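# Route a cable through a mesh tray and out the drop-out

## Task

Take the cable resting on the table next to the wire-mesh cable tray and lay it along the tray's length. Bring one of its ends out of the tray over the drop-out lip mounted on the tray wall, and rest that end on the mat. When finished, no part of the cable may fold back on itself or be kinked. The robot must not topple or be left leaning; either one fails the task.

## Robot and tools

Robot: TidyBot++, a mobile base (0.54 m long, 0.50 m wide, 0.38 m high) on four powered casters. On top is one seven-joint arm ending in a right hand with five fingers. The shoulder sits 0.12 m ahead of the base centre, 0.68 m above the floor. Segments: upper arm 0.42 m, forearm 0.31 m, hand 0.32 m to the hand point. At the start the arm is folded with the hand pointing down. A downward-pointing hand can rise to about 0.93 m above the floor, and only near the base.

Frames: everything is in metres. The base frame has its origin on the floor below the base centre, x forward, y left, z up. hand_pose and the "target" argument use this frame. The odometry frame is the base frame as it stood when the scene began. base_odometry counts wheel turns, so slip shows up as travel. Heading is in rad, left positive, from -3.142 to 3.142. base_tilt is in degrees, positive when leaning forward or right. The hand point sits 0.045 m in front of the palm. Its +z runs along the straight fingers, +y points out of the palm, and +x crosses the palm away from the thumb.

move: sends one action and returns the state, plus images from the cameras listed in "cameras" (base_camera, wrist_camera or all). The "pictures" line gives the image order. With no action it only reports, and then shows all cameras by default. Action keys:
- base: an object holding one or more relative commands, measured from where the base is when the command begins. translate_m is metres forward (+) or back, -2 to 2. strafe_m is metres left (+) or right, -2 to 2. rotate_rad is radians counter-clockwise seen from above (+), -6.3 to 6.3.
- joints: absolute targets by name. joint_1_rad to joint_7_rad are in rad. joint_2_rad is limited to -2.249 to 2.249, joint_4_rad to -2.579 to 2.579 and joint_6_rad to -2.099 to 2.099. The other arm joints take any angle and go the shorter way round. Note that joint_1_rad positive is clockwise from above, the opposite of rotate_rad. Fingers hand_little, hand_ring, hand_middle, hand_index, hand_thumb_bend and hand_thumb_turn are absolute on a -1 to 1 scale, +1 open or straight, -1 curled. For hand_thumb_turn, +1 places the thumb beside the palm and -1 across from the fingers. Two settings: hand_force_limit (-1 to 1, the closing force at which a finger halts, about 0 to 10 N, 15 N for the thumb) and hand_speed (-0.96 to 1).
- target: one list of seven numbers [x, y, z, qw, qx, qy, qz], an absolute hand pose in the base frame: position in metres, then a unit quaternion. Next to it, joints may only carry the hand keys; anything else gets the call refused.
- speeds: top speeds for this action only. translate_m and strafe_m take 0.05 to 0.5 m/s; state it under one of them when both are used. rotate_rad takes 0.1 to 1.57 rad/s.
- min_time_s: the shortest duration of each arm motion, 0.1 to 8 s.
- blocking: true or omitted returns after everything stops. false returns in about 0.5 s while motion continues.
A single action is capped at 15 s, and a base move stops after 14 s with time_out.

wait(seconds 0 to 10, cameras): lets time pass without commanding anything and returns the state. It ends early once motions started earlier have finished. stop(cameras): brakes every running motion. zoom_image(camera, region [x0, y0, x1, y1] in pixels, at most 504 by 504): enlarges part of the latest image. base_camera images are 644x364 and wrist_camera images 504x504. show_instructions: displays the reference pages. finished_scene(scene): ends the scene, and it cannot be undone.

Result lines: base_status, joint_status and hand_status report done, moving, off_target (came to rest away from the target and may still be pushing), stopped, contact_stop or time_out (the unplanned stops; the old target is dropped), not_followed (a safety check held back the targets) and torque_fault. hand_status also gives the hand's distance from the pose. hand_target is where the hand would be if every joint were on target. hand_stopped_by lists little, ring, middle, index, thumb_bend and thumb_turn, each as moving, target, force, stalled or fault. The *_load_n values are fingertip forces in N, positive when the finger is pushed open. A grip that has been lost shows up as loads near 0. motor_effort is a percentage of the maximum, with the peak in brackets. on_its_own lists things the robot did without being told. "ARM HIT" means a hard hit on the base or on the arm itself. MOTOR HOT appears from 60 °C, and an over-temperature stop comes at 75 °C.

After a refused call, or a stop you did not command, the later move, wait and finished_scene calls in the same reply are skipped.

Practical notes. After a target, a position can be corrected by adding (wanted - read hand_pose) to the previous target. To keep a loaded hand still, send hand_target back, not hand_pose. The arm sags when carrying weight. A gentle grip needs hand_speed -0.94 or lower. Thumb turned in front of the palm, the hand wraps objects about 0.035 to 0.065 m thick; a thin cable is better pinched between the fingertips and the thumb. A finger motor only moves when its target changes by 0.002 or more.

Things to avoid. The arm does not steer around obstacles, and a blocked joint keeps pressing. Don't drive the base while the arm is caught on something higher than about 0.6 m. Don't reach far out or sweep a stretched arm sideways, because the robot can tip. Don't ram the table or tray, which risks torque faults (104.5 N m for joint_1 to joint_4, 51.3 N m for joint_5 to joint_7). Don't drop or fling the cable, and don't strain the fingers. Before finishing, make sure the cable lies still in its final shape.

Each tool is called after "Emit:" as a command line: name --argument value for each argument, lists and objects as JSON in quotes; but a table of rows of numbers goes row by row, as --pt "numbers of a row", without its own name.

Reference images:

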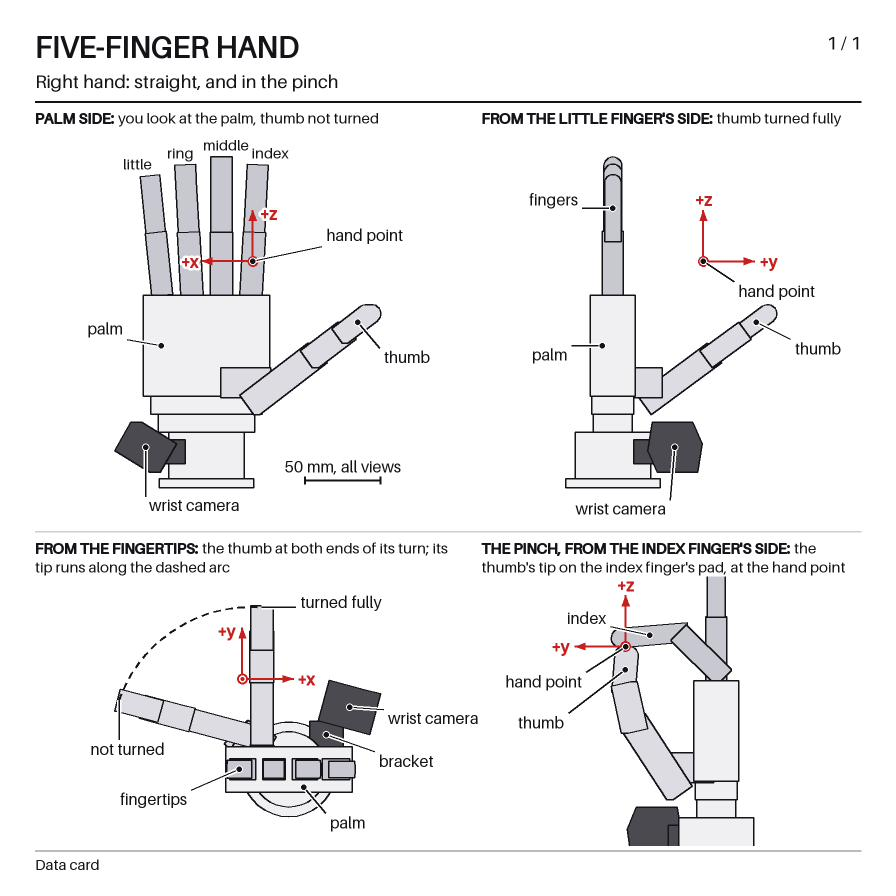

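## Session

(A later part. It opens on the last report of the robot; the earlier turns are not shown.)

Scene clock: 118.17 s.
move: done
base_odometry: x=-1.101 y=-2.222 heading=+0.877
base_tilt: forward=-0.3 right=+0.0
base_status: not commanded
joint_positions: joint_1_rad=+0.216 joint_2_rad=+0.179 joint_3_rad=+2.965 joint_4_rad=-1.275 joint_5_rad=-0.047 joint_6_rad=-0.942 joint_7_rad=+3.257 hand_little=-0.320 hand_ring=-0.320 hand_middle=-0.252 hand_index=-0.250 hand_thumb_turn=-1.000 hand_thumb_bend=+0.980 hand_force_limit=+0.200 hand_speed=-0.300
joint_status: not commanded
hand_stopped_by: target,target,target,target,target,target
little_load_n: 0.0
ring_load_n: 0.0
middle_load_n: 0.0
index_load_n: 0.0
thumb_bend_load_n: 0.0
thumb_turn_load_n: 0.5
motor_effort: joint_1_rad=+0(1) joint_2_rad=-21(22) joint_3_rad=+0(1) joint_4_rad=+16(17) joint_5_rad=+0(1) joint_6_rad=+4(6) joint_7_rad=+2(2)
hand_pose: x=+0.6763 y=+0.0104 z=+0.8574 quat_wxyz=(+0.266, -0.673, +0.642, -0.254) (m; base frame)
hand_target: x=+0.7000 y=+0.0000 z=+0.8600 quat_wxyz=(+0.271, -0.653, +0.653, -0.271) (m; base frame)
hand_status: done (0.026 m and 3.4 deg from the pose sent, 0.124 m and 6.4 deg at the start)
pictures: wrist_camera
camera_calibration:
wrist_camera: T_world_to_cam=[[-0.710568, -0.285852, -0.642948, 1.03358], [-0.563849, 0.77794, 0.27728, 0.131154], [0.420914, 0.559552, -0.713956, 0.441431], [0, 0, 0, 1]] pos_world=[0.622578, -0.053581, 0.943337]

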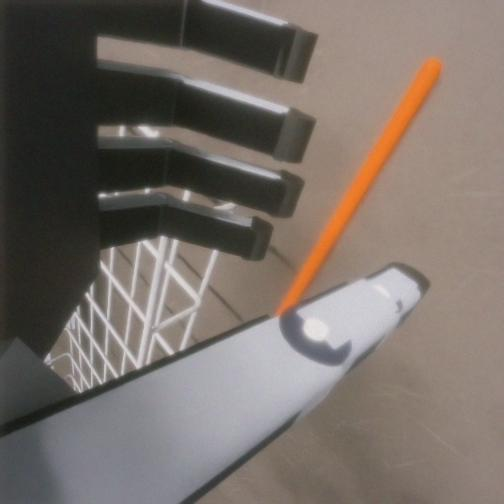

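Emit:
move --target '[0.72, -0.04, 0.82, 0.2706, -0.6533, 0.6533, -0.2706]' --min_time_s 1.5 --cameras '["wrist_camera"]'

Scene clock: 123.80 s.
move: done
base_odometry: x=-1.101 y=-2.222 heading=+0.877
base_tilt: forward=-0.3 right=+0.0
base_status: not commanded
joint_positions: joint_1_rad=+0.366 joint_2_rad=+0.237 joint_3_rad=+2.874 joint_4_rad=-1.277 joint_5_rad=-0.047 joint_6_rad=-0.838 joint_7_rad=+3.257 hand_little=-0.320 hand_ring=-0.320 hand_middle=-0.252 hand_index=-0.250 hand_thumb_turn=-1.000 hand_thumb_bend=+0.980 hand_force_limit=+0.200 hand_speed=-0.300
joint_status: not commanded
hand_stopped_by: target,target,target,target,target,target
little_load_n: 0.0
ring_load_n: 0.0
middle_load_n: 0.0
index_load_n: 0.0
thumb_bend_load_n: 0.0
thumb_turn_load_n: 0.0
motor_effort: joint_1_rad=+0(2) joint_2_rad=-23(24) joint_3_rad=-1(1) joint_4_rad=+17(17) joint_5_rad=-1(2) joint_6_rad=+5(6) joint_7_rad=+1(2)
hand_pose: x=+0.7111 y=-0.0342 z=+0.8462 quat_wxyz=(+0.282, -0.640, +0.662, -0.271) (m; base frame)
hand_target: x=+0.7200 y=-0.0400 z=+0.8200 quat_wxyz=(+0.271, -0.653, +0.653, -0.271) (m; base frame)
hand_status: done (0.028 m and 2.3 deg from the pose sent, 0.076 m and 3.4 deg at the start)
pictures: wrist_camera
camera_calibration:
wrist_camera: T_world_to_cam=[[-0.694151, -0.217622, -0.686145, 1.0656], [-0.521549, 0.809027, 0.271039, 0.164853], [0.496126, 0.546, -0.675088, 0.356922], [0, 0, 0, 1]] pos_world=[0.648587, -0.0963529, 0.927426]

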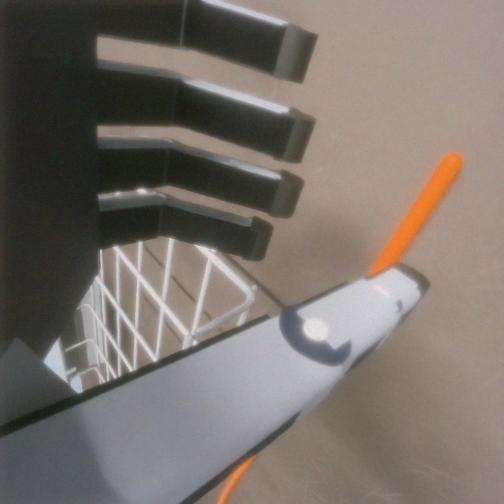

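Emit:
move --target '[0.715, -0.025, 0.712, 0.2706, -0.6533, 0.6533, -0.2706]' --min_time_s 2.5 --cameras '["wrist_camera"]'

Scene clock: 128.73 s.
move: done
base_odometry: x=-1.101 y=-2.222 heading=+0.877
base_tilt: forward=-0.3 right=+0.0
base_status: not commanded
joint_positions: joint_1_rad=+0.499 joint_2_rad=+0.289 joint_3_rad=+2.655 joint_4_rad=-1.585 joint_5_rad=+0.154 joint_6_rad=-0.502 joint_7_rad=+3.149 hand_little=-0.320 hand_ring=-0.320 hand_middle=-0.252 hand_index=-0.250 hand_thumb_turn=-1.000 hand_thumb_bend=+0.980 hand_force_limit=+0.200 hand_speed=-0.300
joint_status: not commanded
hand_stopped_by: target,target,target,target,target,target
little_load_n: 0.0
ring_load_n: 0.0
middle_load_n: -1.0
index_load_n: 0.0
thumb_bend_load_n: 0.0
thumb_turn_load_n: 0.0
motor_effort: joint_1_rad=+0(1) joint_2_rad=-22(23) joint_3_rad=-2(2) joint_4_rad=+15(16) joint_5_rad=+0(2) joint_6_rad=+5(6) joint_7_rad=+2(2)
hand_pose: x=+0.7107 y=-0.0243 z=+0.7354 quat_wxyz=(+0.271, -0.659, +0.643, -0.280) (m; base frame)
hand_target: x=+0.7150 y=-0.0250 z=+0.7120 quat_wxyz=(+0.271, -0.653, +0.653, -0.271) (m; base frame)
hand_status: done (0.024 m and 1.7 deg from the pose sent, 0.135 m and 2.3 deg at the start)
pictures: wrist_camera
camera_calibration:
wrist_camera: T_world_to_cam=[[-0.687315, -0.275804, -0.67196, 0.97472], [-0.55155, 0.800137, 0.23574, 0.233699], [0.472642, 0.532647, -0.702066, 0.313114], [0, 0, 0, 1]] pos_world=[0.650846, -0.0849383, 0.819707]

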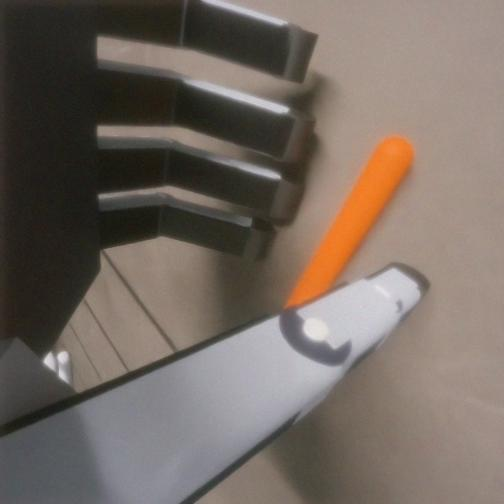

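Emit:
move --joints '{"hand_thumb_bend": -0.3, "hand_force_limit": -0.2, "hand_speed": -0.75}' --cameras '["wrist_camera"]'

Scene clock: 133.13 s.
move: off_target
base_odometry: x=-1.101 y=-2.222 heading=+0.877
base_tilt: forward=-0.3 right=+0.0
base_status: not commanded
joint_positions: joint_1_rad=+0.500 joint_2_rad=+0.289 joint_3_rad=+2.655 joint_4_rad=-1.585 joint_5_rad=+0.154 joint_6_rad=-0.502 joint_7_rad=+3.149 hand_little=-0.320 hand_ring=-0.320 hand_middle=-0.252 hand_index=-0.250 hand_thumb_turn=-1.000 hand_thumb_bend=+0.437 hand_force_limit=-0.200 hand_speed=-0.750
joint_status: hand_thumb_bend off_target (ended at +0.437, target -0.300); the others done
hand_stopped_by: target,target,target,target,force,target
little_load_n: 0.0
ring_load_n: 0.0
middle_load_n: 3.0
index_load_n: 0.0
thumb_bend_load_n: 7.5
thumb_turn_load_n: 0.5
motor_effort: joint_1_rad=+0(1) joint_2_rad=-21(23) joint_3_rad=-2(2) joint_4_rad=+15(16) joint_5_rad=+0(1) joint_6_rad=+5(7) joint_7_rad=+2(2)
hand_pose: x=+0.7108 y=-0.0244 z=+0.7354 quat_wxyz=(+0.271, -0.659, +0.643, -0.280) (m; base frame)
hand_target: x=+0.7150 y=-0.0250 z=+0.7120 quat_wxyz=(+0.271, -0.653, +0.653, -0.271) (m; base frame)
hand_status: not commanded
pictures: wrist_camera
camera_calibration:
wrist_camera: T_world_to_cam=[[-0.687164, -0.275558, -0.672215, 0.974822], [-0.551394, 0.800287, 0.235597, 0.233805], [0.473044, 0.53255, -0.701869, 0.312735], [0, 0, 0, 1]] pos_world=[0.650843, -0.0850379, 0.819706]

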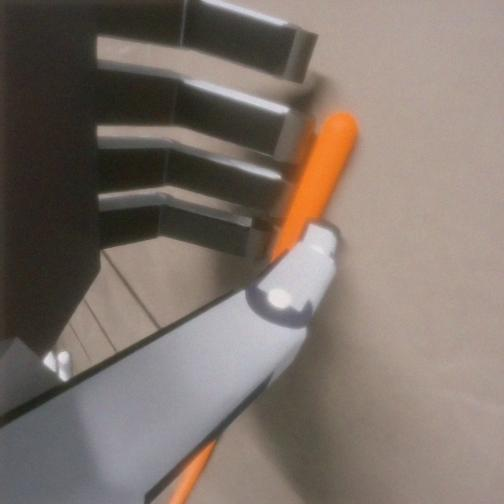

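Emit:
move --joints '{"hand_thumb_bend": -0.36, "hand_middle": -0.9, "hand_force_limit": 0.35, "hand_speed": -0.85}'

Emit:
move --target '[0.66, -0.02, 0.82, 0.2706, -0.6533, 0.6533, -0.2706]' --min_time_s 2 --cameras '["wrist_camera"]'

Scene clock: 135.87 s.
move: off_target
base_odometry: x=-1.101 y=-2.222 heading=+0.877
base_tilt: forward=-0.3 right=+0.0
base_status: not commanded
joint_positions: joint_1_rad=+0.500 joint_2_rad=+0.289 joint_3_rad=+2.655 joint_4_rad=-1.585 joint_5_rad=+0.154 joint_6_rad=-0.501 joint_7_rad=+3.149 hand_little=-0.320 hand_ring=-0.320 hand_middle=-0.262 hand_index=-0.250 hand_thumb_turn=-1.000 hand_thumb_bend=+0.436 hand_force_limit=+0.350 hand_speed=-0.850
joint_status: hand_middle off_target (ended at -0.262, target -0.900); hand_thumb_bend off_target (ended at +0.436, target -0.360); the others done
hand_stopped_by: target,target,force,target,force,target
little_load_n: 0.0
ring_load_n: 0.0
middle_load_n: 7.5
index_load_n: 0.0
thumb_bend_load_n: 11.5
thumb_turn_load_n: 0.5
motor_effort: joint_1_rad=+0(1) joint_2_rad=-21(23) joint_3_rad=-2(2) joint_4_rad=+15(16) joint_5_rad=+0(1) joint_6_rad=+5(6) joint_7_rad=+1(2)
hand_pose: x=+0.7110 y=-0.0244 z=+0.7351 quat_wxyz=(+0.271, -0.659, +0.643, -0.280) (m; base frame)
hand_target: x=+0.7150 y=-0.0250 z=+0.7120 quat_wxyz=(+0.271, -0.653, +0.653, -0.271) (m; base frame)
hand_status: not commanded
pictures: none

Scene clock: 138.20 s.
move: done
base_odometry: x=-1.101 y=-2.222 heading=+0.877
base_tilt: forward=-0.3 right=+0.0
base_status: not commanded
joint_positions: joint_1_rad=+0.245 joint_2_rad=+0.149 joint_3_rad=+3.012 joint_4_rad=-1.521 joint_5_rad=-0.070 joint_6_rad=-0.719 joint_7_rad=+3.268 hand_little=-0.320 hand_ring=-0.320 hand_middle=-0.262 hand_index=-0.250 hand_thumb_turn=-1.000 hand_thumb_bend=+0.436 hand_force_limit=+0.350 hand_speed=-0.850
joint_status: not commanded
hand_stopped_by: target,target,force,target,force,target
little_load_n: 0.0
ring_load_n: 0.0
middle_load_n: 9.0
index_load_n: 0.0
thumb_bend_load_n: 10.0
thumb_turn_load_n: 2.5
motor_effort: joint_1_rad=+1(2) joint_2_rad=-21(23) joint_3_rad=+0(2) joint_4_rad=+17(17) joint_5_rad=+0(2) joint_6_rad=+6(6) joint_7_rad=+2(2)
hand_pose: x=+0.6676 y=-0.0236 z=+0.7923 quat_wxyz=(+0.258, -0.646, +0.668, -0.265) (m; base frame)
hand_target: x=+0.6600 y=-0.0200 z=+0.8200 quat_wxyz=(+0.271, -0.653, +0.653, -0.271) (m; base frame)
hand_status: done (0.029 m and 2.4 deg from the pose sent, 0.099 m and 1.7 deg at the start)
pictures: wrist_camera
camera_calibration:
wrist_camera: T_world_to_cam=[[-0.727293, -0.226063, -0.648029, 0.992468], [-0.501428, 0.819726, 0.276802, 0.130457], [0.468631, 0.526256, -0.709535, 0.381483], [0, 0, 0, 1]] pos_world=[0.608455, -0.0833367, 0.877713]

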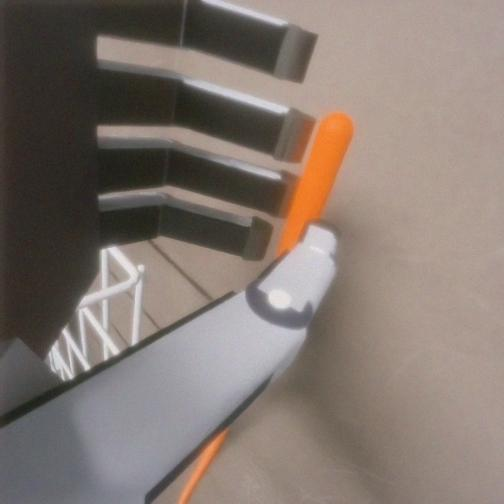

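Emit:
move --target '[0.64, -0.01, 0.95, 0.2706, -0.6533, 0.6533, -0.2706]' --min_time_s 2.5

Emit:
move --base '{"translate_m": 0.12, "strafe_m": 0.12}' --speeds '{"strafe_m": 0.1}' --cameras '["wrist_camera"]'

Scene clock: 141.83 s.
move: done
base_odometry: x=-1.101 y=-2.222 heading=+0.877
base_tilt: forward=-0.3 right=+0.0
base_status: not commanded
joint_positions: joint_1_rad=+0.179 joint_2_rad=+0.149 joint_3_rad=+3.060 joint_4_rad=-1.090 joint_5_rad=-0.071 joint_6_rad=-1.139 joint_7_rad=+3.268 hand_little=-0.320 hand_ring=-0.320 hand_middle=-0.262 hand_index=-0.250 hand_thumb_turn=-1.000 hand_thumb_bend=+0.436 hand_force_limit=+0.350 hand_speed=-0.850
joint_status: not commanded
hand_stopped_by: target,target,force,target,force,target
little_load_n: 0.0
ring_load_n: 0.0
middle_load_n: 9.0
index_load_n: 0.0
thumb_bend_load_n: 9.5
thumb_turn_load_n: 3.5
motor_effort: joint_1_rad=+2(2) joint_2_rad=-21(22) joint_3_rad=+0(1) joint_4_rad=+16(17) joint_5_rad=-1(1) joint_6_rad=+5(7) joint_7_rad=+2(2)
hand_pose: x=+0.6551 y=-0.0087 z=+0.9268 quat_wxyz=(+0.264, -0.662, +0.649, -0.266) (m; base frame)
hand_target: x=+0.6400 y=-0.0100 z=+0.9500 quat_wxyz=(+0.271, -0.653, +0.653, -0.271) (m; base frame)
hand_status: done (0.028 m and 1.5 deg from the pose sent, 0.161 m and 2.4 deg at the start)
pictures: none

Scene clock: 144.13 s.
move: done
base_odometry: x=-1.116 y=-2.053 heading=+0.876
base_tilt: forward=-0.3 right=+0.0
base_status: done
joint_positions: joint_1_rad=+0.174 joint_2_rad=+0.146 joint_3_rad=+3.068 joint_4_rad=-1.088 joint_5_rad=-0.071 joint_6_rad=-1.141 joint_7_rad=+3.268 hand_little=-0.320 hand_ring=-0.320 hand_middle=-0.263 hand_index=-0.250 hand_thumb_turn=-1.000 hand_thumb_bend=+0.434 hand_force_limit=+0.350 hand_speed=-0.850
joint_status: not commanded
hand_stopped_by: target,target,force,target,force,target
little_load_n: 0.0
ring_load_n: 0.0
middle_load_n: 0.0
index_load_n: 0.0
thumb_bend_load_n: 0.0
thumb_turn_load_n: 0.0
motor_effort: joint_1_rad=+0(2) joint_2_rad=-20(22) joint_3_rad=+0(1) joint_4_rad=+16(17) joint_5_rad=-1(2) joint_6_rad=+5(6) joint_7_rad=+1(2)
hand_pose: x=+0.6544 y=-0.0095 z=+0.9290 quat_wxyz=(+0.264, -0.661, +0.649, -0.268) (m; base frame)
hand_target: x=+0.6400 y=-0.0100 z=+0.9500 quat_wxyz=(+0.271, -0.653, +0.653, -0.271) (m; base frame)
hand_status: not commanded
pictures: wrist_camera
camera_calibration:
wrist_camera: T_world_to_cam=[[-0.707432, -0.268084, -0.653965, 1.06681], [-0.542311, 0.799259, 0.259004, 0.117539], [0.453253, 0.53788, -0.710807, 0.488629], [0, 0, 0, 1]] pos_world=[0.596967, -0.070773, 1.01454]

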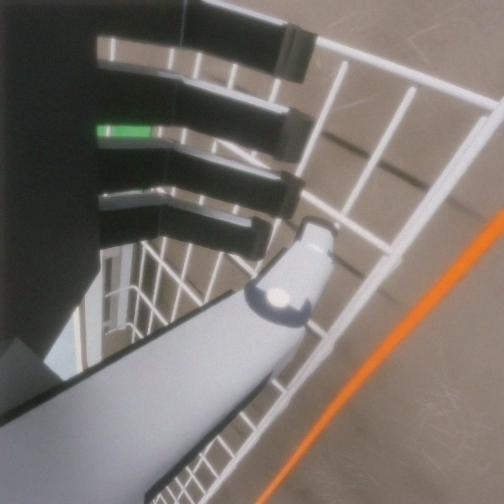

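Emit:
move --joints '{"joint_1_rad": 0.2, "joint_2_rad": -1.2, "joint_3_rad": 3.142, "joint_4_rad": -2.03, "joint_5_rad": 0, "joint_6_rad": -1.0, "joint_7_rad": 4.451, "hand_thumb_bend": 0.98, "hand_speed": -0.3, "hand_force_limit": 0.2}' --min_time_s 2 --cameras '["wrist_camera"]'

Scene clock: 149.27 s.
move: done
base_odometry: x=-1.116 y=-2.053 heading=+0.876
base_tilt: forward=-0.4 right=+0.0
base_status: not commanded
joint_positions: joint_1_rad=+0.186 joint_2_rad=-1.171 joint_3_rad=+3.118 joint_4_rad=-2.007 joint_5_rad=-0.056 joint_6_rad=-1.040 joint_7_rad=+4.385 hand_little=-0.320 hand_ring=-0.320 hand_middle=-0.263 hand_index=-0.250 hand_thumb_turn=-1.000 hand_thumb_bend=+0.980 hand_force_limit=+0.200 hand_speed=-0.300
joint_status: all done
hand_stopped_by: target,target,force,target,target,target
little_load_n: 0.0
ring_load_n: 0.0
middle_load_n: 0.0
index_load_n: 0.0
thumb_bend_load_n: 0.0
thumb_turn_load_n: 0.0
motor_effort: joint_1_rad=+0(1) joint_2_rad=+14(22) joint_3_rad=+1(2) joint_4_rad=+14(17) joint_5_rad=+0(2) joint_6_rad=+7(9) joint_7_rad=+1(3)
hand_pose: x=+0.2522 y=-0.0480 z=+0.9121 quat_wxyz=(+0.063, -0.783, +0.192, -0.588) (m; base frame)
hand_target: x=+0.2460 y=-0.0757 z=+0.9200 quat_wxyz=(+0.019, -0.772, +0.181, -0.609) (m; base frame)
hand_status: not commanded
pictures: wrist_camera
camera_calibration:
wrist_camera: T_world_to_cam=[[-0.183402, -0.979581, -0.082374, 0.073253], [-0.763757, 0.194746, -0.615426, 0.758954], [0.618902, -0.0499567, -0.783878, 0.676238], [0, 0, 0, 1]] pos_world=[0.174566, -0.0422635, 1.0032]

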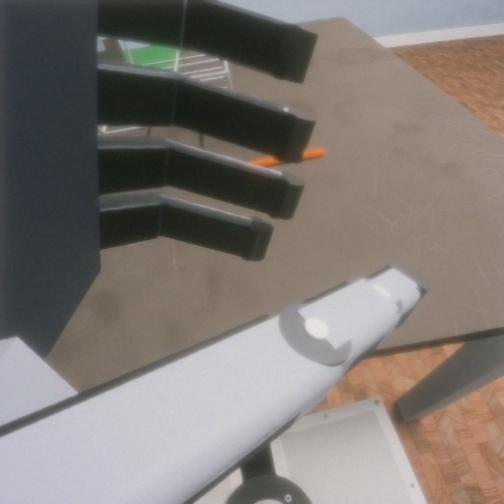

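Emit:
move --target '[0.58, -0.13, 0.84, 0.2706, -0.6533, 0.6533, -0.2706]' --min_time_s 2.5

Emit:
move --target '[0.605, -0.13, 0.79, 0.2706, -0.6533, 0.6533, -0.2706]' --min_time_s 1 --cameras '["wrist_camera"]'

Scene clock: 154.73 s.
move: done
base_odometry: x=-1.116 y=-2.053 heading=+0.876
base_tilt: forward=-0.4 right=+0.0
base_status: not commanded
joint_positions: joint_1_rad=+0.236 joint_2_rad=-0.020 joint_3_rad=+3.402 joint_4_rad=-1.572 joint_5_rad=-0.405 joint_6_rad=-0.976 joint_7_rad=+3.893 hand_little=-0.320 hand_ring=-0.320 hand_middle=-0.263 hand_index=-0.250 hand_thumb_turn=-1.000 hand_thumb_bend=+0.980 hand_force_limit=+0.200 hand_speed=-0.300
joint_status: not commanded
hand_stopped_by: target,target,force,target,target,target
little_load_n: 0.0
ring_load_n: 0.5
middle_load_n: 0.0
index_load_n: 0.0
thumb_bend_load_n: 0.0
thumb_turn_load_n: 0.0
motor_effort: joint_1_rad=+0(1) joint_2_rad=-15(17) joint_3_rad=+0(1) joint_4_rad=+16(16) joint_5_rad=-3(3) joint_6_rad=+4(8) joint_7_rad=+2(2)
hand_pose: x=+0.5559 y=-0.1195 z=+0.8251 quat_wxyz=(+0.240, -0.703, +0.617, -0.260) (m; base frame)
hand_target: x=+0.5800 y=-0.1300 z=+0.8400 quat_wxyz=(+0.271, -0.653, +0.653, -0.271) (m; base frame)
hand_status: done (0.030 m and 8.0 deg from the pose sent, 0.346 m and 71.1 deg at the start)
pictures: none

Scene clock: 156.03 s.
move: done
base_odometry: x=-1.116 y=-2.053 heading=+0.876
base_tilt: forward=-0.3 right=+0.0
base_status: not commanded
joint_positions: joint_1_rad=+0.383 joint_2_rad=+0.037 joint_3_rad=+3.270 joint_4_rad=-1.615 joint_5_rad=-0.453 joint_6_rad=-0.826 joint_7_rad=+3.892 hand_little=-0.320 hand_ring=-0.320 hand_middle=-0.263 hand_index=-0.250 hand_thumb_turn=-1.000 hand_thumb_bend=+0.980 hand_force_limit=+0.200 hand_speed=-0.300
joint_status: not commanded
hand_stopped_by: target,target,force,target,target,target
little_load_n: 0.0
ring_load_n: 0.0
middle_load_n: 0.0
index_load_n: 0.0
thumb_bend_load_n: 0.0
thumb_turn_load_n: 0.0
motor_effort: joint_1_rad=+0(1) joint_2_rad=-17(18) joint_3_rad=+0(1) joint_4_rad=+16(16) joint_5_rad=-2(3) joint_6_rad=+5(5) joint_7_rad=+2(2)
hand_pose: x=+0.5899 y=-0.1399 z=+0.8028 quat_wxyz=(+0.250, -0.670, +0.639, -0.283) (m; base frame)
hand_target: x=+0.6050 y=-0.1300 z=+0.7900 quat_wxyz=(+0.271, -0.653, +0.653, -0.271) (m; base frame)
hand_status: done (0.022 m and 3.7 deg from the pose sent, 0.061 m and 8.0 deg at the start)
pictures: wrist_camera
camera_calibration:
wrist_camera: T_world_to_cam=[[-0.703711, -0.305407, -0.641496, 0.886259], [-0.54965, 0.806133, 0.219169, 0.256733], [0.450195, 0.50683, -0.735152, 0.515322], [0, 0, 0, 1]] pos_world=[0.532788, -0.197472, 0.891104]

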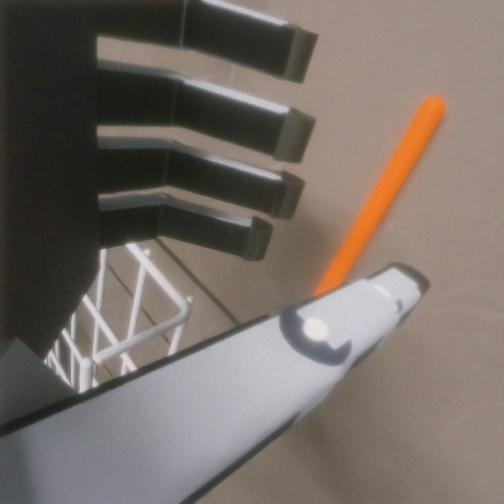

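Emit:
move --target '[0.61, -0.125, 0.704, 0.2706, -0.6533, 0.6533, -0.2706]' --min_time_s 2 --cameras '["wrist_camera"]'

Scene clock: 159.50 s.
move: done
base_odometry: x=-1.116 y=-2.053 heading=+0.876
base_tilt: forward=-0.4 right=+0.0
base_status: not commanded
joint_positions: joint_1_rad=+0.645 joint_2_rad=+0.093 joint_3_rad=+2.958 joint_4_rad=-1.806 joint_5_rad=-0.567 joint_6_rad=-0.563 joint_7_rad=+3.980 hand_little=-0.320 hand_ring=-0.320 hand_middle=-0.264 hand_index=-0.250 hand_thumb_turn=-1.000 hand_thumb_bend=+0.980 hand_force_limit=+0.200 hand_speed=-0.300
joint_status: not commanded
hand_stopped_by: target,target,force,target,target,target
little_load_n: 0.0
ring_load_n: 0.5
middle_load_n: -10.5
index_load_n: 0.0
thumb_bend_load_n: 2.0
thumb_turn_load_n: 0.0
motor_effort: joint_1_rad=-1(1) joint_2_rad=-12(18) joint_3_rad=-1(1) joint_4_rad=+13(16) joint_5_rad=-2(3) joint_6_rad=+5(5) joint_7_rad=+2(2)
hand_pose: x=+0.6073 y=-0.1297 z=+0.7334 quat_wxyz=(+0.269, -0.648, +0.653, -0.286) (m; base frame)
hand_target: x=+0.6100 y=-0.1250 z=+0.7040 quat_wxyz=(+0.271, -0.653, +0.653, -0.271) (m; base frame)
hand_status: done (0.030 m and 1.8 deg from the pose sent, 0.102 m and 3.7 deg at the start)
pictures: wrist_camera
camera_calibration:
wrist_camera: T_world_to_cam=[[-0.692166, -0.252583, -0.676098, 0.882266], [-0.526586, 0.817355, 0.233746, 0.250054], [0.493572, 0.517815, -0.698752, 0.399628], [0, 0, 0, 1]] pos_world=[0.545105, -0.188471, 0.81729]

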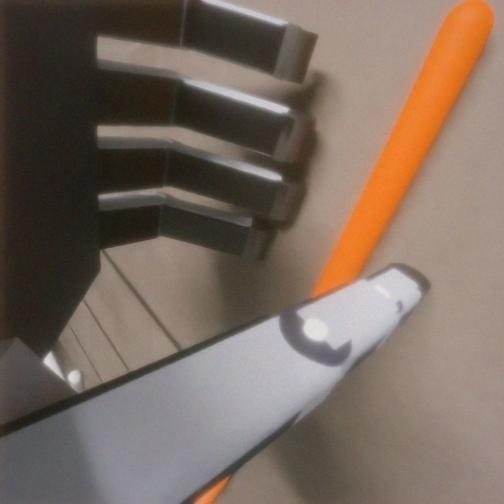

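Emit:
move --joints '{"hand_thumb_bend": -0.3, "hand_force_limit": -0.3, "hand_speed": -0.7}' --cameras '["wrist_camera"]'

Scene clock: 163.67 s.
move: off_target
base_odometry: x=-1.116 y=-2.053 heading=+0.876
base_tilt: forward=-0.4 right=+0.0
base_status: not commanded
joint_positions: joint_1_rad=+0.645 joint_2_rad=+0.093 joint_3_rad=+2.958 joint_4_rad=-1.806 joint_5_rad=-0.568 joint_6_rad=-0.563 joint_7_rad=+3.980 hand_little=-0.320 hand_ring=-0.320 hand_middle=-0.264 hand_index=-0.250 hand_thumb_turn=-1.000 hand_thumb_bend=+0.941 hand_force_limit=-0.300 hand_speed=-0.700
joint_status: hand_thumb_bend off_target (ended at +0.941, target -0.300); the others done
hand_stopped_by: target,target,force,target,force,target
little_load_n: 0.0
ring_load_n: 0.0
middle_load_n: -8.0
index_load_n: 0.5
thumb_bend_load_n: 5.0
thumb_turn_load_n: 0.0
motor_effort: joint_1_rad=-1(1) joint_2_rad=-11(12) joint_3_rad=+0(1) joint_4_rad=+12(13) joint_5_rad=-1(2) joint_6_rad=+4(6) joint_7_rad=+2(3)
hand_pose: x=+0.6074 y=-0.1298 z=+0.7335 quat_wxyz=(+0.269, -0.648, +0.653, -0.286) (m; base frame)
hand_target: x=+0.6100 y=-0.1250 z=+0.7040 quat_wxyz=(+0.271, -0.653, +0.653, -0.271) (m; base frame)
hand_status: not commanded
pictures: wrist_camera
camera_calibration:
wrist_camera: T_world_to_cam=[[-0.692027, -0.252089, -0.676424, 0.882589], [-0.526314, 0.81752, 0.233782, 0.249965], [0.494056, 0.517795, -0.698425, 0.399215], [0, 0, 0, 1]] pos_world=[0.545101, -0.188572, 0.817388]

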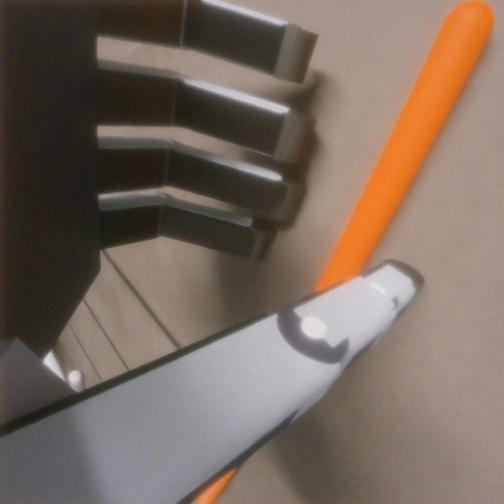

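Emit:
move --joints '{"hand_thumb_bend": 0.98, "hand_middle": -0.25, "hand_force_limit": 0.2, "hand_speed": -0.3}'

Emit:
move --target '[0.590, -0.125, 0.76, 0.2706, -0.6533, 0.6533, -0.2706]' --min_time_s 1

Emit:
move --target '[0.590, -0.125, 0.712, 0.2706, -0.6533, 0.6533, -0.2706]' --min_time_s 1 --cameras '["wrist_camera"]'

Scene clock: 166.50 s.
move: done
base_odometry: x=-1.116 y=-2.053 heading=+0.876
base_tilt: forward=-0.4 right=+0.0
base_status: not commanded
joint_positions: joint_1_rad=+0.645 joint_2_rad=+0.093 joint_3_rad=+2.958 joint_4_rad=-1.807 joint_5_rad=-0.570 joint_6_rad=-0.559 joint_7_rad=+3.980 hand_little=-0.320 hand_ring=-0.320 hand_middle=-0.253 hand_index=-0.250 hand_thumb_turn=-1.000 hand_thumb_bend=+0.980 hand_force_limit=+0.200 hand_speed=-0.300
joint_status: all done
hand_stopped_by: target,target,target,target,target,target
little_load_n: 0.0
ring_load_n: 0.0
middle_load_n: -11.5
index_load_n: 0.0
thumb_bend_load_n: 0.0
thumb_turn_load_n: 0.0
motor_effort: joint_1_rad=+0(1) joint_2_rad=-13(13) joint_3_rad=+0(0) joint_4_rad=+13(13) joint_5_rad=-1(2) joint_6_rad=+4(5) joint_7_rad=+2(2)
hand_pose: x=+0.6082 y=-0.1301 z=+0.7339 quat_wxyz=(+0.269, -0.646, +0.654, -0.287) (m; base frame)
hand_target: x=+0.6100 y=-0.1250 z=+0.7040 quat_wxyz=(+0.271, -0.653, +0.653, -0.271) (m; base frame)
hand_status: not commanded
pictures: none

Scene clock: 168.00 s.
move: done
base_odometry: x=-1.116 y=-2.053 heading=+0.876
base_tilt: forward=-0.3 right=+0.0
base_status: not commanded
joint_positions: joint_1_rad=+0.366 joint_2_rad=+0.079 joint_3_rad=+3.278 joint_4_rad=-1.785 joint_5_rad=-0.570 joint_6_rad=-0.660 joint_7_rad=+3.980 hand_little=-0.320 hand_ring=-0.320 hand_middle=-0.252 hand_index=-0.250 hand_thumb_turn=-1.000 hand_thumb_bend=+0.980 hand_force_limit=+0.200 hand_speed=-0.300
joint_status: not commanded
hand_stopped_by: target,target,target,target,target,target
little_load_n: 0.0
ring_load_n: 0.0
middle_load_n: 0.0
index_load_n: 0.0
thumb_bend_load_n: 0.0
thumb_turn_load_n: 0.0
motor_effort: joint_1_rad=+0(1) joint_2_rad=-18(18) joint_3_rad=+0(1) joint_4_rad=+15(15) joint_5_rad=-2(2) joint_6_rad=+3(5) joint_7_rad=+1(2)
hand_pose: x=+0.5936 y=-0.1292 z=+0.7352 quat_wxyz=(+0.259, -0.655, +0.658, -0.265) (m; base frame)
hand_target: x=+0.5900 y=-0.1250 z=+0.7600 quat_wxyz=(+0.271, -0.653, +0.653, -0.271) (m; base frame)
hand_status: done (0.025 m and 1.6 deg from the pose sent, 0.032 m and 2.1 deg at the start)
pictures: none

Scene clock: 169.30 s.
move: done
base_odometry: x=-1.116 y=-2.053 heading=+0.876
base_tilt: forward=-0.4 right=+0.0
base_status: not commanded
joint_positions: joint_1_rad=+0.472 joint_2_rad=+0.066 joint_3_rad=+3.181 joint_4_rad=-1.829 joint_5_rad=-0.642 joint_6_rad=-0.609 joint_7_rad=+4.049 hand_little=-0.320 hand_ring=-0.320 hand_middle=-0.253 hand_index=-0.250 hand_thumb_turn=-1.000 hand_thumb_bend=+0.980 hand_force_limit=+0.200 hand_speed=-0.300
joint_status: not commanded
hand_stopped_by: target,target,target,target,target,target
little_load_n: 0.0
ring_load_n: 0.0
middle_load_n: -13.5
index_load_n: 0.0
thumb_bend_load_n: 0.0
thumb_turn_load_n: 0.0
motor_effort: joint_1_rad=+0(2) joint_2_rad=-10(18) joint_3_rad=+0(1) joint_4_rad=+11(15) joint_5_rad=-1(3) joint_6_rad=+3(4) joint_7_rad=+2(2)
hand_pose: x=+0.5940 y=-0.1301 z=+0.7341 quat_wxyz=(+0.273, -0.646, +0.657, -0.278) (m; base frame)
hand_target: x=+0.5900 y=-0.1250 z=+0.7120 quat_wxyz=(+0.271, -0.653, +0.653, -0.271) (m; base frame)
hand_status: done (0.023 m and 1.3 deg from the pose sent, 0.024 m and 1.6 deg at the start)
pictures: wrist_camera
camera_calibration:
wrist_camera: T_world_to_cam=[[-0.695958, -0.238897, -0.677179, 0.878251], [-0.524812, 0.812876, 0.252596, 0.227731], [0.490118, 0.531187, -0.691104, 0.405037], [0, 0, 0, 1]] pos_world=[0.532226, -0.190456, 0.817132]

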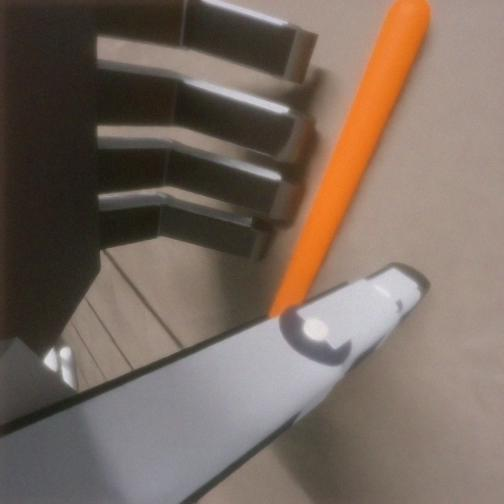

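Emit:
move --joints '{"hand_thumb_bend": -0.3, "hand_force_limit": -0.3, "hand_speed": -0.75}' --cameras '["wrist_camera"]'

Scene clock: 173.63 s.
move: off_target
base_odometry: x=-1.116 y=-2.053 heading=+0.876
base_tilt: forward=-0.4 right=+0.0
base_status: not commanded
joint_positions: joint_1_rad=+0.472 joint_2_rad=+0.065 joint_3_rad=+3.181 joint_4_rad=-1.830 joint_5_rad=-0.642 joint_6_rad=-0.609 joint_7_rad=+4.049 hand_little=-0.320 hand_ring=-0.320 hand_middle=-0.253 hand_index=-0.250 hand_thumb_turn=-1.000 hand_thumb_bend=+0.472 hand_force_limit=-0.300 hand_speed=-0.750
joint_status: hand_thumb_bend off_target (ended at +0.472, target -0.300); the others done
hand_stopped_by: target,target,target,target,force,target
little_load_n: 0.0
ring_load_n: 0.0
middle_load_n: -11.0
index_load_n: 0.0
thumb_bend_load_n: 4.0
thumb_turn_load_n: 1.5
motor_effort: joint_1_rad=+0(1) joint_2_rad=-10(11) joint_3_rad=+1(1) joint_4_rad=+11(11) joint_5_rad=-1(2) joint_6_rad=+3(4) joint_7_rad=+2(2)
hand_pose: x=+0.5939 y=-0.1301 z=+0.7342 quat_wxyz=(+0.273, -0.646, +0.657, -0.278) (m; base frame)
hand_target: x=+0.5900 y=-0.1250 z=+0.7120 quat_wxyz=(+0.271, -0.653, +0.653, -0.271) (m; base frame)
hand_status: not commanded
pictures: wrist_camera
camera_calibration:
wrist_camera: T_world_to_cam=[[-0.695846, -0.238835, -0.677316, 0.878243], [-0.524763, 0.812952, 0.252456, 0.227703], [0.490329, 0.5311, -0.691021, 0.405007], [0, 0, 0, 1]] pos_world=[0.532025, -0.190455, 0.817231]

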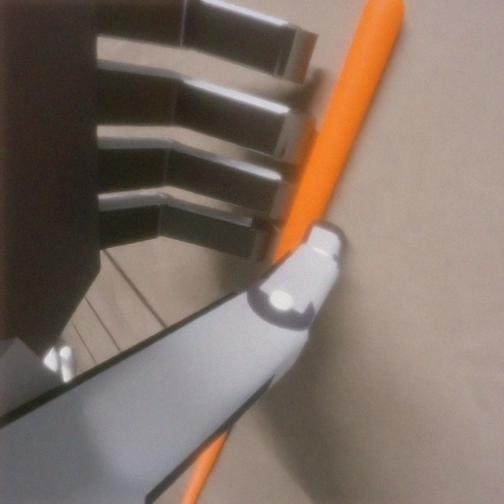

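Emit:
move --joints '{"hand_thumb_bend": -0.36, "hand_middle": -0.9, "hand_force_limit": 0.35, "hand_speed": -0.85}'

Emit:
move --target '[0.575, -0.125, 0.80, 0.2706, -0.6533, 0.6533, -0.2706]' --min_time_s 1.5

Emit:
move --joints '{"hand_ring": -0.8, "hand_little": -0.8, "hand_force_limit": -0.2, "hand_speed": -0.7}' --cameras '["wrist_camera"]'

Scene clock: 176.70 s.
move: off_target
base_odometry: x=-1.116 y=-2.053 heading=+0.876
base_tilt: forward=-0.4 right=+0.0
base_status: not commanded
joint_positions: joint_1_rad=+0.472 joint_2_rad=+0.065 joint_3_rad=+3.179 joint_4_rad=-1.833 joint_5_rad=-0.643 joint_6_rad=-0.602 joint_7_rad=+4.049 hand_little=-0.320 hand_ring=-0.320 hand_middle=-0.277 hand_index=-0.250 hand_thumb_turn=-1.000 hand_thumb_bend=+0.464 hand_force_limit=+0.350 hand_speed=-0.850
joint_status: hand_middle off_target (ended at -0.277, target -0.900); hand_thumb_bend off_target (ended at +0.464, target -0.360); the others done
hand_stopped_by: target,target,force,target,force,target
little_load_n: 0.0
ring_load_n: 0.0
middle_load_n: 3.5
index_load_n: 0.0
thumb_bend_load_n: 12.5
thumb_turn_load_n: 2.5
motor_effort: joint_1_rad=+1(1) joint_2_rad=-12(15) joint_3_rad=+1(1) joint_4_rad=+11(12) joint_5_rad=+0(1) joint_6_rad=+3(3) joint_7_rad=+2(2)
hand_pose: x=+0.5945 y=-0.1301 z=+0.7338 quat_wxyz=(+0.273, -0.645, +0.657, -0.279) (m; base frame)
hand_target: x=+0.5900 y=-0.1250 z=+0.7120 quat_wxyz=(+0.271, -0.653, +0.653, -0.271) (m; base frame)
hand_status: not commanded
pictures: none

Scene clock: 178.53 s.
move: done
base_odometry: x=-1.116 y=-2.053 heading=+0.876
base_tilt: forward=-0.4 right=+0.0
base_status: not commanded
joint_positions: joint_1_rad=+0.229 joint_2_rad=+0.025 joint_3_rad=+3.432 joint_4_rad=-1.710 joint_5_rad=-0.558 joint_6_rad=-0.777 joint_7_rad=+3.956 hand_little=-0.320 hand_ring=-0.320 hand_middle=-0.276 hand_index=-0.250 hand_thumb_turn=-1.000 hand_thumb_bend=+0.464 hand_force_limit=+0.350 hand_speed=-0.850
joint_status: not commanded
hand_stopped_by: target,target,force,target,force,target
little_load_n: 0.0
ring_load_n: 0.0
middle_load_n: 7.5
index_load_n: 0.0
thumb_bend_load_n: 9.0
thumb_turn_load_n: 3.0
motor_effort: joint_1_rad=+0(2) joint_2_rad=-17(18) joint_3_rad=+0(1) joint_4_rad=+16(16) joint_5_rad=-3(4) joint_6_rad=+3(4) joint_7_rad=+1(2)
hand_pose: x=+0.5876 y=-0.1215 z=+0.7818 quat_wxyz=(+0.275, -0.660, +0.646, -0.268) (m; base frame)
hand_target: x=+0.5750 y=-0.1250 z=+0.8000 quat_wxyz=(+0.271, -0.653, +0.653, -0.271) (m; base frame)
hand_status: done (0.022 m and 1.3 deg from the pose sent, 0.069 m and 1.5 deg at the start)
pictures: none

Scene clock: 179.60 s.
move: done
base_odometry: x=-1.116 y=-2.053 heading=+0.876
base_tilt: forward=-0.3 right=+0.0
base_status: not commanded
joint_positions: joint_1_rad=+0.229 joint_2_rad=+0.025 joint_3_rad=+3.432 joint_4_rad=-1.710 joint_5_rad=-0.558 joint_6_rad=-0.777 joint_7_rad=+3.956 hand_little=-0.800 hand_ring=-0.800 hand_middle=-0.276 hand_index=-0.250 hand_thumb_turn=-1.000 hand_thumb_bend=+0.464 hand_force_limit=-0.200 hand_speed=-0.700
joint_status: all done
hand_stopped_by: target,target,force,target,force,target
little_load_n: 0.0
ring_load_n: 0.0
middle_load_n: 7.5
index_load_n: 0.0
thumb_bend_load_n: 9.5
thumb_turn_load_n: 3.0
motor_effort: joint_1_rad=-1(1) joint_2_rad=-17(17) joint_3_rad=+0(0) joint_4_rad=+16(16) joint_5_rad=-3(4) joint_6_rad=+3(4) joint_7_rad=+1(2)
hand_pose: x=+0.5875 y=-0.1215 z=+0.7817 quat_wxyz=(+0.275, -0.660, +0.646, -0.268) (m; base frame)
hand_target: x=+0.5750 y=-0.1250 z=+0.8000 quat_wxyz=(+0.271, -0.653, +0.653, -0.271) (m; base frame)
hand_status: not commanded
pictures: wrist_camera
camera_calibration:
wrist_camera: T_world_to_cam=[[-0.694055, -0.265596, -0.669139, 0.897388], [-0.553232, 0.791525, 0.259659, 0.213918], [0.460675, 0.550407, -0.696298, 0.460325], [0, 0, 0, 1]] pos_world=[0.529123, -0.184345, 0.865454]

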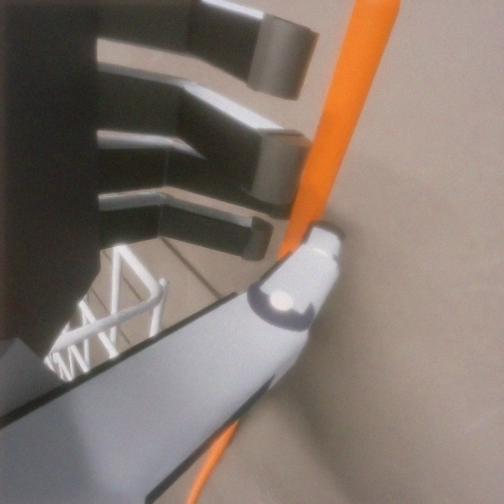

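Emit:
move --target '[0.49, -0.13, 0.79, 0.2706, -0.6533, 0.6533, -0.2706]' --min_time_s 2

Emit:
move --target '[0.48, -0.13, 0.745, 0.2706, -0.6533, 0.6533, -0.2706]' --min_time_s 1.5 --cameras '["wrist_camera"]'

Scene clock: 184.27 s.
move: done
base_odometry: x=-1.116 y=-2.053 heading=+0.876
base_tilt: forward=-0.4 right=+0.0
base_status: not commanded
joint_positions: joint_1_rad=-0.981 joint_2_rad=-0.588 joint_3_rad=+4.035 joint_4_rad=-1.848 joint_5_rad=+0.524 joint_6_rad=-0.838 joint_7_rad=+3.054 hand_little=-0.800 hand_ring=-0.800 hand_middle=-0.276 hand_index=-0.250 hand_thumb_turn=-1.000 hand_thumb_bend=+0.464 hand_force_limit=-0.200 hand_speed=-0.700
joint_status: not commanded
hand_stopped_by: target,target,force,target,force,target
little_load_n: 0.0
ring_load_n: 0.0
middle_load_n: 7.0
index_load_n: 0.0
thumb_bend_load_n: 8.5
thumb_turn_load_n: 3.0
motor_effort: joint_1_rad=+1(2) joint_2_rad=+5(18) joint_3_rad=-6(6) joint_4_rad=+15(16) joint_5_rad=+1(4) joint_6_rad=+5(7) joint_7_rad=+2(2)
hand_pose: x=+0.5051 y=-0.1087 z=+0.8111 quat_wxyz=(+0.295, -0.666, +0.624, -0.283) (m; base frame)
hand_target: x=+0.4900 y=-0.1300 z=+0.7900 quat_wxyz=(+0.271, -0.653, +0.653, -0.271) (m; base frame)
hand_status: done (0.034 m and 4.8 deg from the pose sent, 0.098 m and 1.3 deg at the start)
pictures: none

Scene clock: 186.07 s.
move: done
base_odometry: x=-1.116 y=-2.053 heading=+0.876
base_tilt: forward=-0.4 right=+0.0
base_status: not commanded
joint_positions: joint_1_rad=-0.981 joint_2_rad=-0.631 joint_3_rad=+4.062 joint_4_rad=-1.992 joint_5_rad=+0.618 joint_6_rad=-0.816 joint_7_rad=+2.981 hand_little=-0.800 hand_ring=-0.800 hand_middle=-0.276 hand_index=-0.250 hand_thumb_turn=-1.000 hand_thumb_bend=+0.464 hand_force_limit=-0.200 hand_speed=-0.700
joint_status: not commanded
hand_stopped_by: target,target,force,target,force,target
little_load_n: 0.0
ring_load_n: 0.0
middle_load_n: 6.5
index_load_n: 0.0
thumb_bend_load_n: 8.5
thumb_turn_load_n: 4.5
motor_effort: joint_1_rad=+1(2) joint_2_rad=+6(7) joint_3_rad=-6(6) joint_4_rad=+14(15) joint_5_rad=+1(2) joint_6_rad=+5(6) joint_7_rad=+2(2)
hand_pose: x=+0.4750 y=-0.1144 z=+0.7503 quat_wxyz=(+0.262, -0.676, +0.637, -0.262) (m; base frame)
hand_target: x=+0.4800 y=-0.1300 z=+0.7450 quat_wxyz=(+0.271, -0.653, +0.653, -0.271) (m; base frame)
hand_status: done (0.017 m and 3.5 deg from the pose sent, 0.074 m and 4.8 deg at the start)
pictures: wrist_camera
camera_calibration:
wrist_camera: T_world_to_cam=[[-0.704836, -0.299728, -0.642938, 0.781779], [-0.568149, 0.781221, 0.258652, 0.160872], [0.424751, 0.547592, -0.720923, 0.521645], [0, 0, 0, 1]] pos_world=[0.420855, -0.177004, 0.837091]

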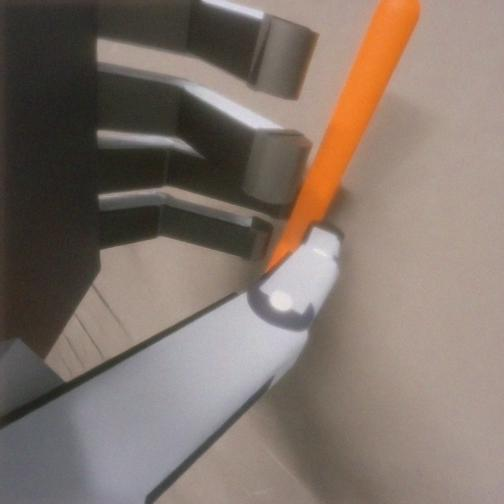

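Emit:
move --joints '{"hand_thumb_bend": 0.98, "hand_force_limit": 0.2, "hand_speed": -0.4}'

Emit:
move --target '[0.47, -0.13, 0.86, 0.2706, -0.6533, 0.6533, -0.2706]' --min_time_s 1.5 --cameras '["wrist_camera"]'

Scene clock: 187.83 s.
move: done
base_odometry: x=-1.116 y=-2.053 heading=+0.876
base_tilt: forward=-0.3 right=+0.0
base_status: not commanded
joint_positions: joint_1_rad=-0.981 joint_2_rad=-0.631 joint_3_rad=+4.064 joint_4_rad=-1.992 joint_5_rad=+0.625 joint_6_rad=-0.816 joint_7_rad=+2.981 hand_little=-0.800 hand_ring=-0.800 hand_middle=-0.277 hand_index=-0.250 hand_thumb_turn=-1.000 hand_thumb_bend=+0.980 hand_force_limit=+0.200 hand_speed=-0.400
joint_status: all done
hand_stopped_by: target,target,force,target,target,target
little_load_n: 0.0
ring_load_n: 0.0
middle_load_n: 0.0
index_load_n: 0.0
thumb_bend_load_n: 0.0
thumb_turn_load_n: 0.0
motor_effort: joint_1_rad=+0(1) joint_2_rad=+6(7) joint_3_rad=-6(6) joint_4_rad=+14(14) joint_5_rad=+0(2) joint_6_rad=+5(6) joint_7_rad=+2(2)
hand_pose: x=+0.4753 y=-0.1166 z=+0.7500 quat_wxyz=(+0.260, -0.676, +0.637, -0.264) (m; base frame)
hand_target: x=+0.4800 y=-0.1300 z=+0.7450 quat_wxyz=(+0.271, -0.653, +0.653, -0.271) (m; base frame)
hand_status: not commanded
pictures: none

Scene clock: 189.90 s.
move: done
base_odometry: x=-1.116 y=-2.053 heading=+0.876
base_tilt: forward=-0.4 right=+0.0
base_status: not commanded
joint_positions: joint_1_rad=-0.915 joint_2_rad=-0.606 joint_3_rad=+3.977 joint_4_rad=-1.696 joint_5_rad=+0.519 joint_6_rad=-1.032 joint_7_rad=+3.026 hand_little=-0.800 hand_ring=-0.800 hand_middle=-0.277 hand_index=-0.250 hand_thumb_turn=-1.000 hand_thumb_bend=+0.980 hand_force_limit=+0.200 hand_speed=-0.400
joint_status: not commanded
hand_stopped_by: target,target,force,target,target,target
little_load_n: 0.0
ring_load_n: 0.0
middle_load_n: 0.0
index_load_n: 0.0
thumb_bend_load_n: 0.0
thumb_turn_load_n: 0.0
motor_effort: joint_1_rad=+0(1) joint_2_rad=+6(7) joint_3_rad=-6(7) joint_4_rad=+14(15) joint_5_rad=+0(2) joint_6_rad=+5(6) joint_7_rad=+2(2)
hand_pose: x=+0.4783 y=-0.1461 z=+0.8570 quat_wxyz=(+0.282, -0.627, +0.669, -0.282) (m; base frame)
hand_target: x=+0.4700 y=-0.1300 z=+0.8600 quat_wxyz=(+0.271, -0.653, +0.653, -0.271) (m; base frame)
hand_status: done (0.018 m and 3.9 deg from the pose sent, 0.111 m and 3.5 deg at the start)
pictures: wrist_camera
camera_calibration:
wrist_camera: T_world_to_cam=[[-0.689397, -0.198586, -0.696632, 0.896658], [-0.500095, 0.826214, 0.259376, 0.133259], [0.524058, 0.527195, -0.668901, 0.519397], [0, 0, 0, 1]] pos_world=[0.412601, -0.20586, 0.937502]

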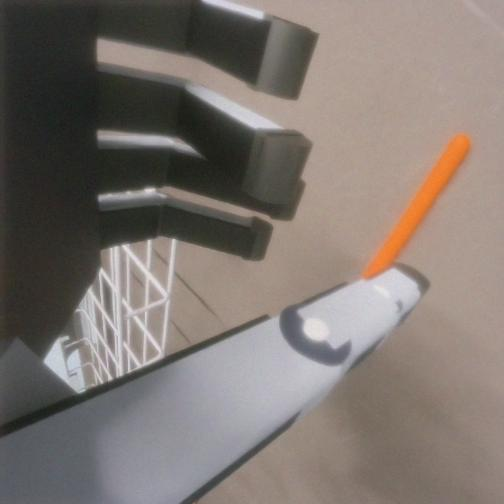

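Emit:
move --base '{"translate_m": -0.08}' --joints '{"hand_ring": -0.322, "hand_little": -0.322, "hand_middle": -0.25, "hand_speed": -0.2}'

Emit:
move --target '[0.57, -0.02, 0.86, 0.2706, -0.6533, 0.6533, -0.2706]' --min_time_s 2 --cameras '["wrist_camera"]'

Scene clock: 192.67 s.
move: done
base_odometry: x=-1.167 y=-2.114 heading=+0.876
base_tilt: forward=-0.4 right=+0.0
base_status: done
joint_positions: joint_1_rad=-0.905 joint_2_rad=-0.596 joint_3_rad=+3.975 joint_4_rad=-1.696 joint_5_rad=+0.516 joint_6_rad=-1.038 joint_7_rad=+3.026 hand_little=-0.322 hand_ring=-0.322 hand_middle=-0.250 hand_index=-0.250 hand_thumb_turn=-1.000 hand_thumb_bend=+0.980 hand_force_limit=+0.200 hand_speed=-0.200
joint_status: all done
hand_stopped_by: target,target,target,target,target,target
little_load_n: 0.0
ring_load_n: 0.0
middle_load_n: 0.0
index_load_n: 0.0
thumb_bend_load_n: 0.0
thumb_turn_load_n: 0.0
motor_effort: joint_1_rad=+0(2) joint_2_rad=+6(8) joint_3_rad=-6(7) joint_4_rad=+14(15) joint_5_rad=+1(1) joint_6_rad=+6(6) joint_7_rad=+1(2)
hand_pose: x=+0.4765 y=-0.1470 z=+0.8556 quat_wxyz=(+0.276, -0.627, +0.672, -0.282) (m; base frame)
hand_target: x=+0.4700 y=-0.1300 z=+0.8600 quat_wxyz=(+0.271, -0.653, +0.653, -0.271) (m; base frame)
hand_status: not commanded
pictures: none

Scene clock: 194.97 s.
move: done
base_odometry: x=-1.167 y=-2.114 heading=+0.876
base_tilt: forward=-0.4 right=+0.0
base_status: not commanded
joint_positions: joint_1_rad=-0.178 joint_2_rad=-0.139 joint_3_rad=+3.469 joint_4_rad=-1.614 joint_5_rad=-0.035 joint_6_rad=-0.930 joint_7_rad=+3.258 hand_little=-0.322 hand_ring=-0.322 hand_middle=-0.250 hand_index=-0.250 hand_thumb_turn=-1.000 hand_thumb_bend=+0.980 hand_force_limit=+0.200 hand_speed=-0.200
joint_status: not commanded
hand_stopped_by: target,target,target,target,target,target
little_load_n: 0.0
ring_load_n: 0.0
middle_load_n: 0.0
index_load_n: 0.0
thumb_bend_load_n: 0.0
thumb_turn_load_n: 0.0
motor_effort: joint_1_rad=+0(1) joint_2_rad=-12(12) joint_3_rad=+0(6) joint_4_rad=+16(16) joint_5_rad=-1(2) joint_6_rad=+5(7) joint_7_rad=+2(2)
hand_pose: x=+0.5474 y=-0.0342 z=+0.8470 quat_wxyz=(+0.247, -0.641, +0.679, -0.260) (m; base frame)
hand_target: x=+0.5700 y=-0.0200 z=+0.8600 quat_wxyz=(+0.271, -0.653, +0.653, -0.271) (m; base frame)
hand_status: done (0.030 m and 4.4 deg from the pose sent, 0.158 m and 4.0 deg at the start)
pictures: wrist_camera
camera_calibration:
wrist_camera: T_world_to_cam=[[-0.748875, -0.207674, -0.629331, 0.93473], [-0.47395, 0.831579, 0.289565, 0.0383012], [0.463204, 0.51512, -0.721176, 0.494749], [0, 0, 0, 1]] pos_world=[0.488979, -0.0925862, 0.933965]

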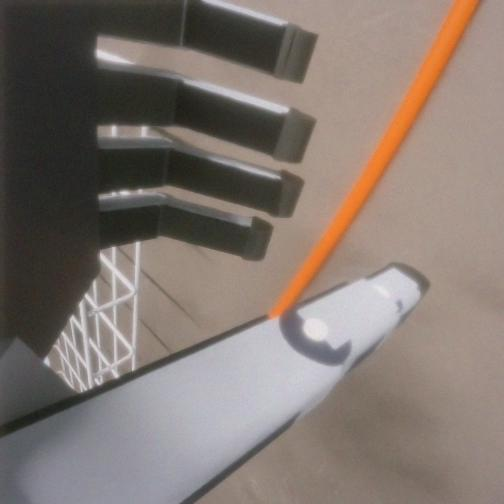

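Emit:
move --target '[0.575, -0.025, 0.80, 0.2859, -0.5862, 0.6814, -0.3323]' --min_time_s 1.5

Emit:
move --target '[0.570, -0.025, 0.722, 0.2859, -0.5862, 0.6814, -0.3323]' --min_time_s 1.5 --cameras '["wrist_camera"]'

Scene clock: 206.90 s.
move: done
base_odometry: x=-1.167 y=-2.114 heading=+0.876
base_tilt: forward=-0.4 right=+0.0
base_status: not commanded
joint_positions: joint_1_rad=-0.285 joint_2_rad=-0.159 joint_3_rad=+3.469 joint_4_rad=-1.891 joint_5_rad=+0.235 joint_6_rad=-0.561 joint_7_rad=+2.915 hand_little=-0.322 hand_ring=-0.322 hand_middle=-0.250 hand_index=-0.250 hand_thumb_turn=-1.000 hand_thumb_bend=+0.980 hand_force_limit=+0.200 hand_speed=-0.200
joint_status: not commanded
hand_stopped_by: target,target,target,target,target,target
little_load_n: 0.0
ring_load_n: 0.0
middle_load_n: 0.0
index_load_n: 0.0
thumb_bend_load_n: 0.0
thumb_turn_load_n: -0.5
motor_effort: joint_1_rad=+0(1) joint_2_rad=-11(12) joint_3_rad=-1(1) joint_4_rad=+16(17) joint_5_rad=+1(1) joint_6_rad=+5(6) joint_7_rad=+1(2)
hand_pose: x=+0.5730 y=-0.0288 z=+0.7868 quat_wxyz=(+0.265, -0.596, +0.689, -0.316) (m; base frame)
hand_target: x=+0.5750 y=-0.0250 z=+0.8000 quat_wxyz=(+0.286, -0.586, +0.681, -0.332) (m; base frame)
hand_status: done (0.014 m and 3.3 deg from the pose sent, 0.055 m and 11.4 deg at the start)
pictures: none

Scene clock: 208.70 s.
move: done
base_odometry: x=-1.167 y=-2.114 heading=+0.876
base_tilt: forward=-0.4 right=+0.0
base_status: not commanded
joint_positions: joint_1_rad=-0.284 joint_2_rad=-0.160 joint_3_rad=+3.469 joint_4_rad=-2.100 joint_5_rad=+0.381 joint_6_rad=-0.294 joint_7_rad=+2.762 hand_little=-0.322 hand_ring=-0.322 hand_middle=-0.250 hand_index=-0.250 hand_thumb_turn=-1.000 hand_thumb_bend=+0.981 hand_force_limit=+0.200 hand_speed=-0.200
joint_status: not commanded
hand_stopped_by: target,target,target,target,target,target
little_load_n: 0.0
ring_load_n: 0.5
middle_load_n: 0.5
index_load_n: 0.0
thumb_bend_load_n: 5.0
thumb_turn_load_n: -2.0
motor_effort: joint_1_rad=-1(1) joint_2_rad=-7(11) joint_3_rad=-1(1) joint_4_rad=+13(16) joint_5_rad=+0(2) joint_6_rad=+5(7) joint_7_rad=+1(2)
hand_pose: x=+0.5717 y=-0.0224 z=+0.7380 quat_wxyz=(+0.290, -0.591, +0.675, -0.334) (m; base frame)
hand_target: x=+0.5700 y=-0.0250 z=+0.7220 quat_wxyz=(+0.286, -0.586, +0.681, -0.332) (m; base frame)
hand_status: done (0.016 m and 1.1 deg from the pose sent, 0.065 m and 3.3 deg at the start)
pictures: wrist_camera
camera_calibration:
wrist_camera: T_world_to_cam=[[-0.636713, -0.170468, -0.752022, 0.913968], [-0.451718, 0.872854, 0.184597, 0.137235], [0.624938, 0.457238, -0.632761, 0.239696], [0, 0, 0, 1]] pos_world=[0.494132, -0.0735821, 0.813661]

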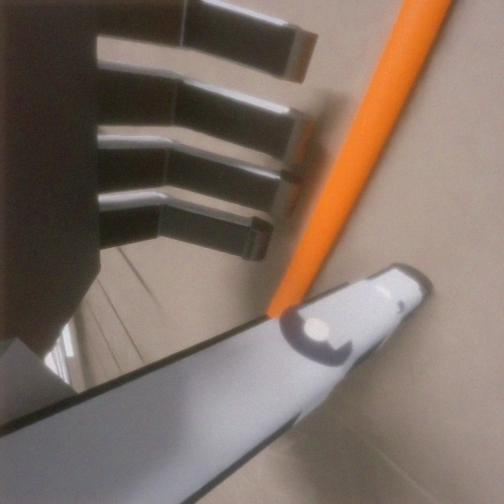

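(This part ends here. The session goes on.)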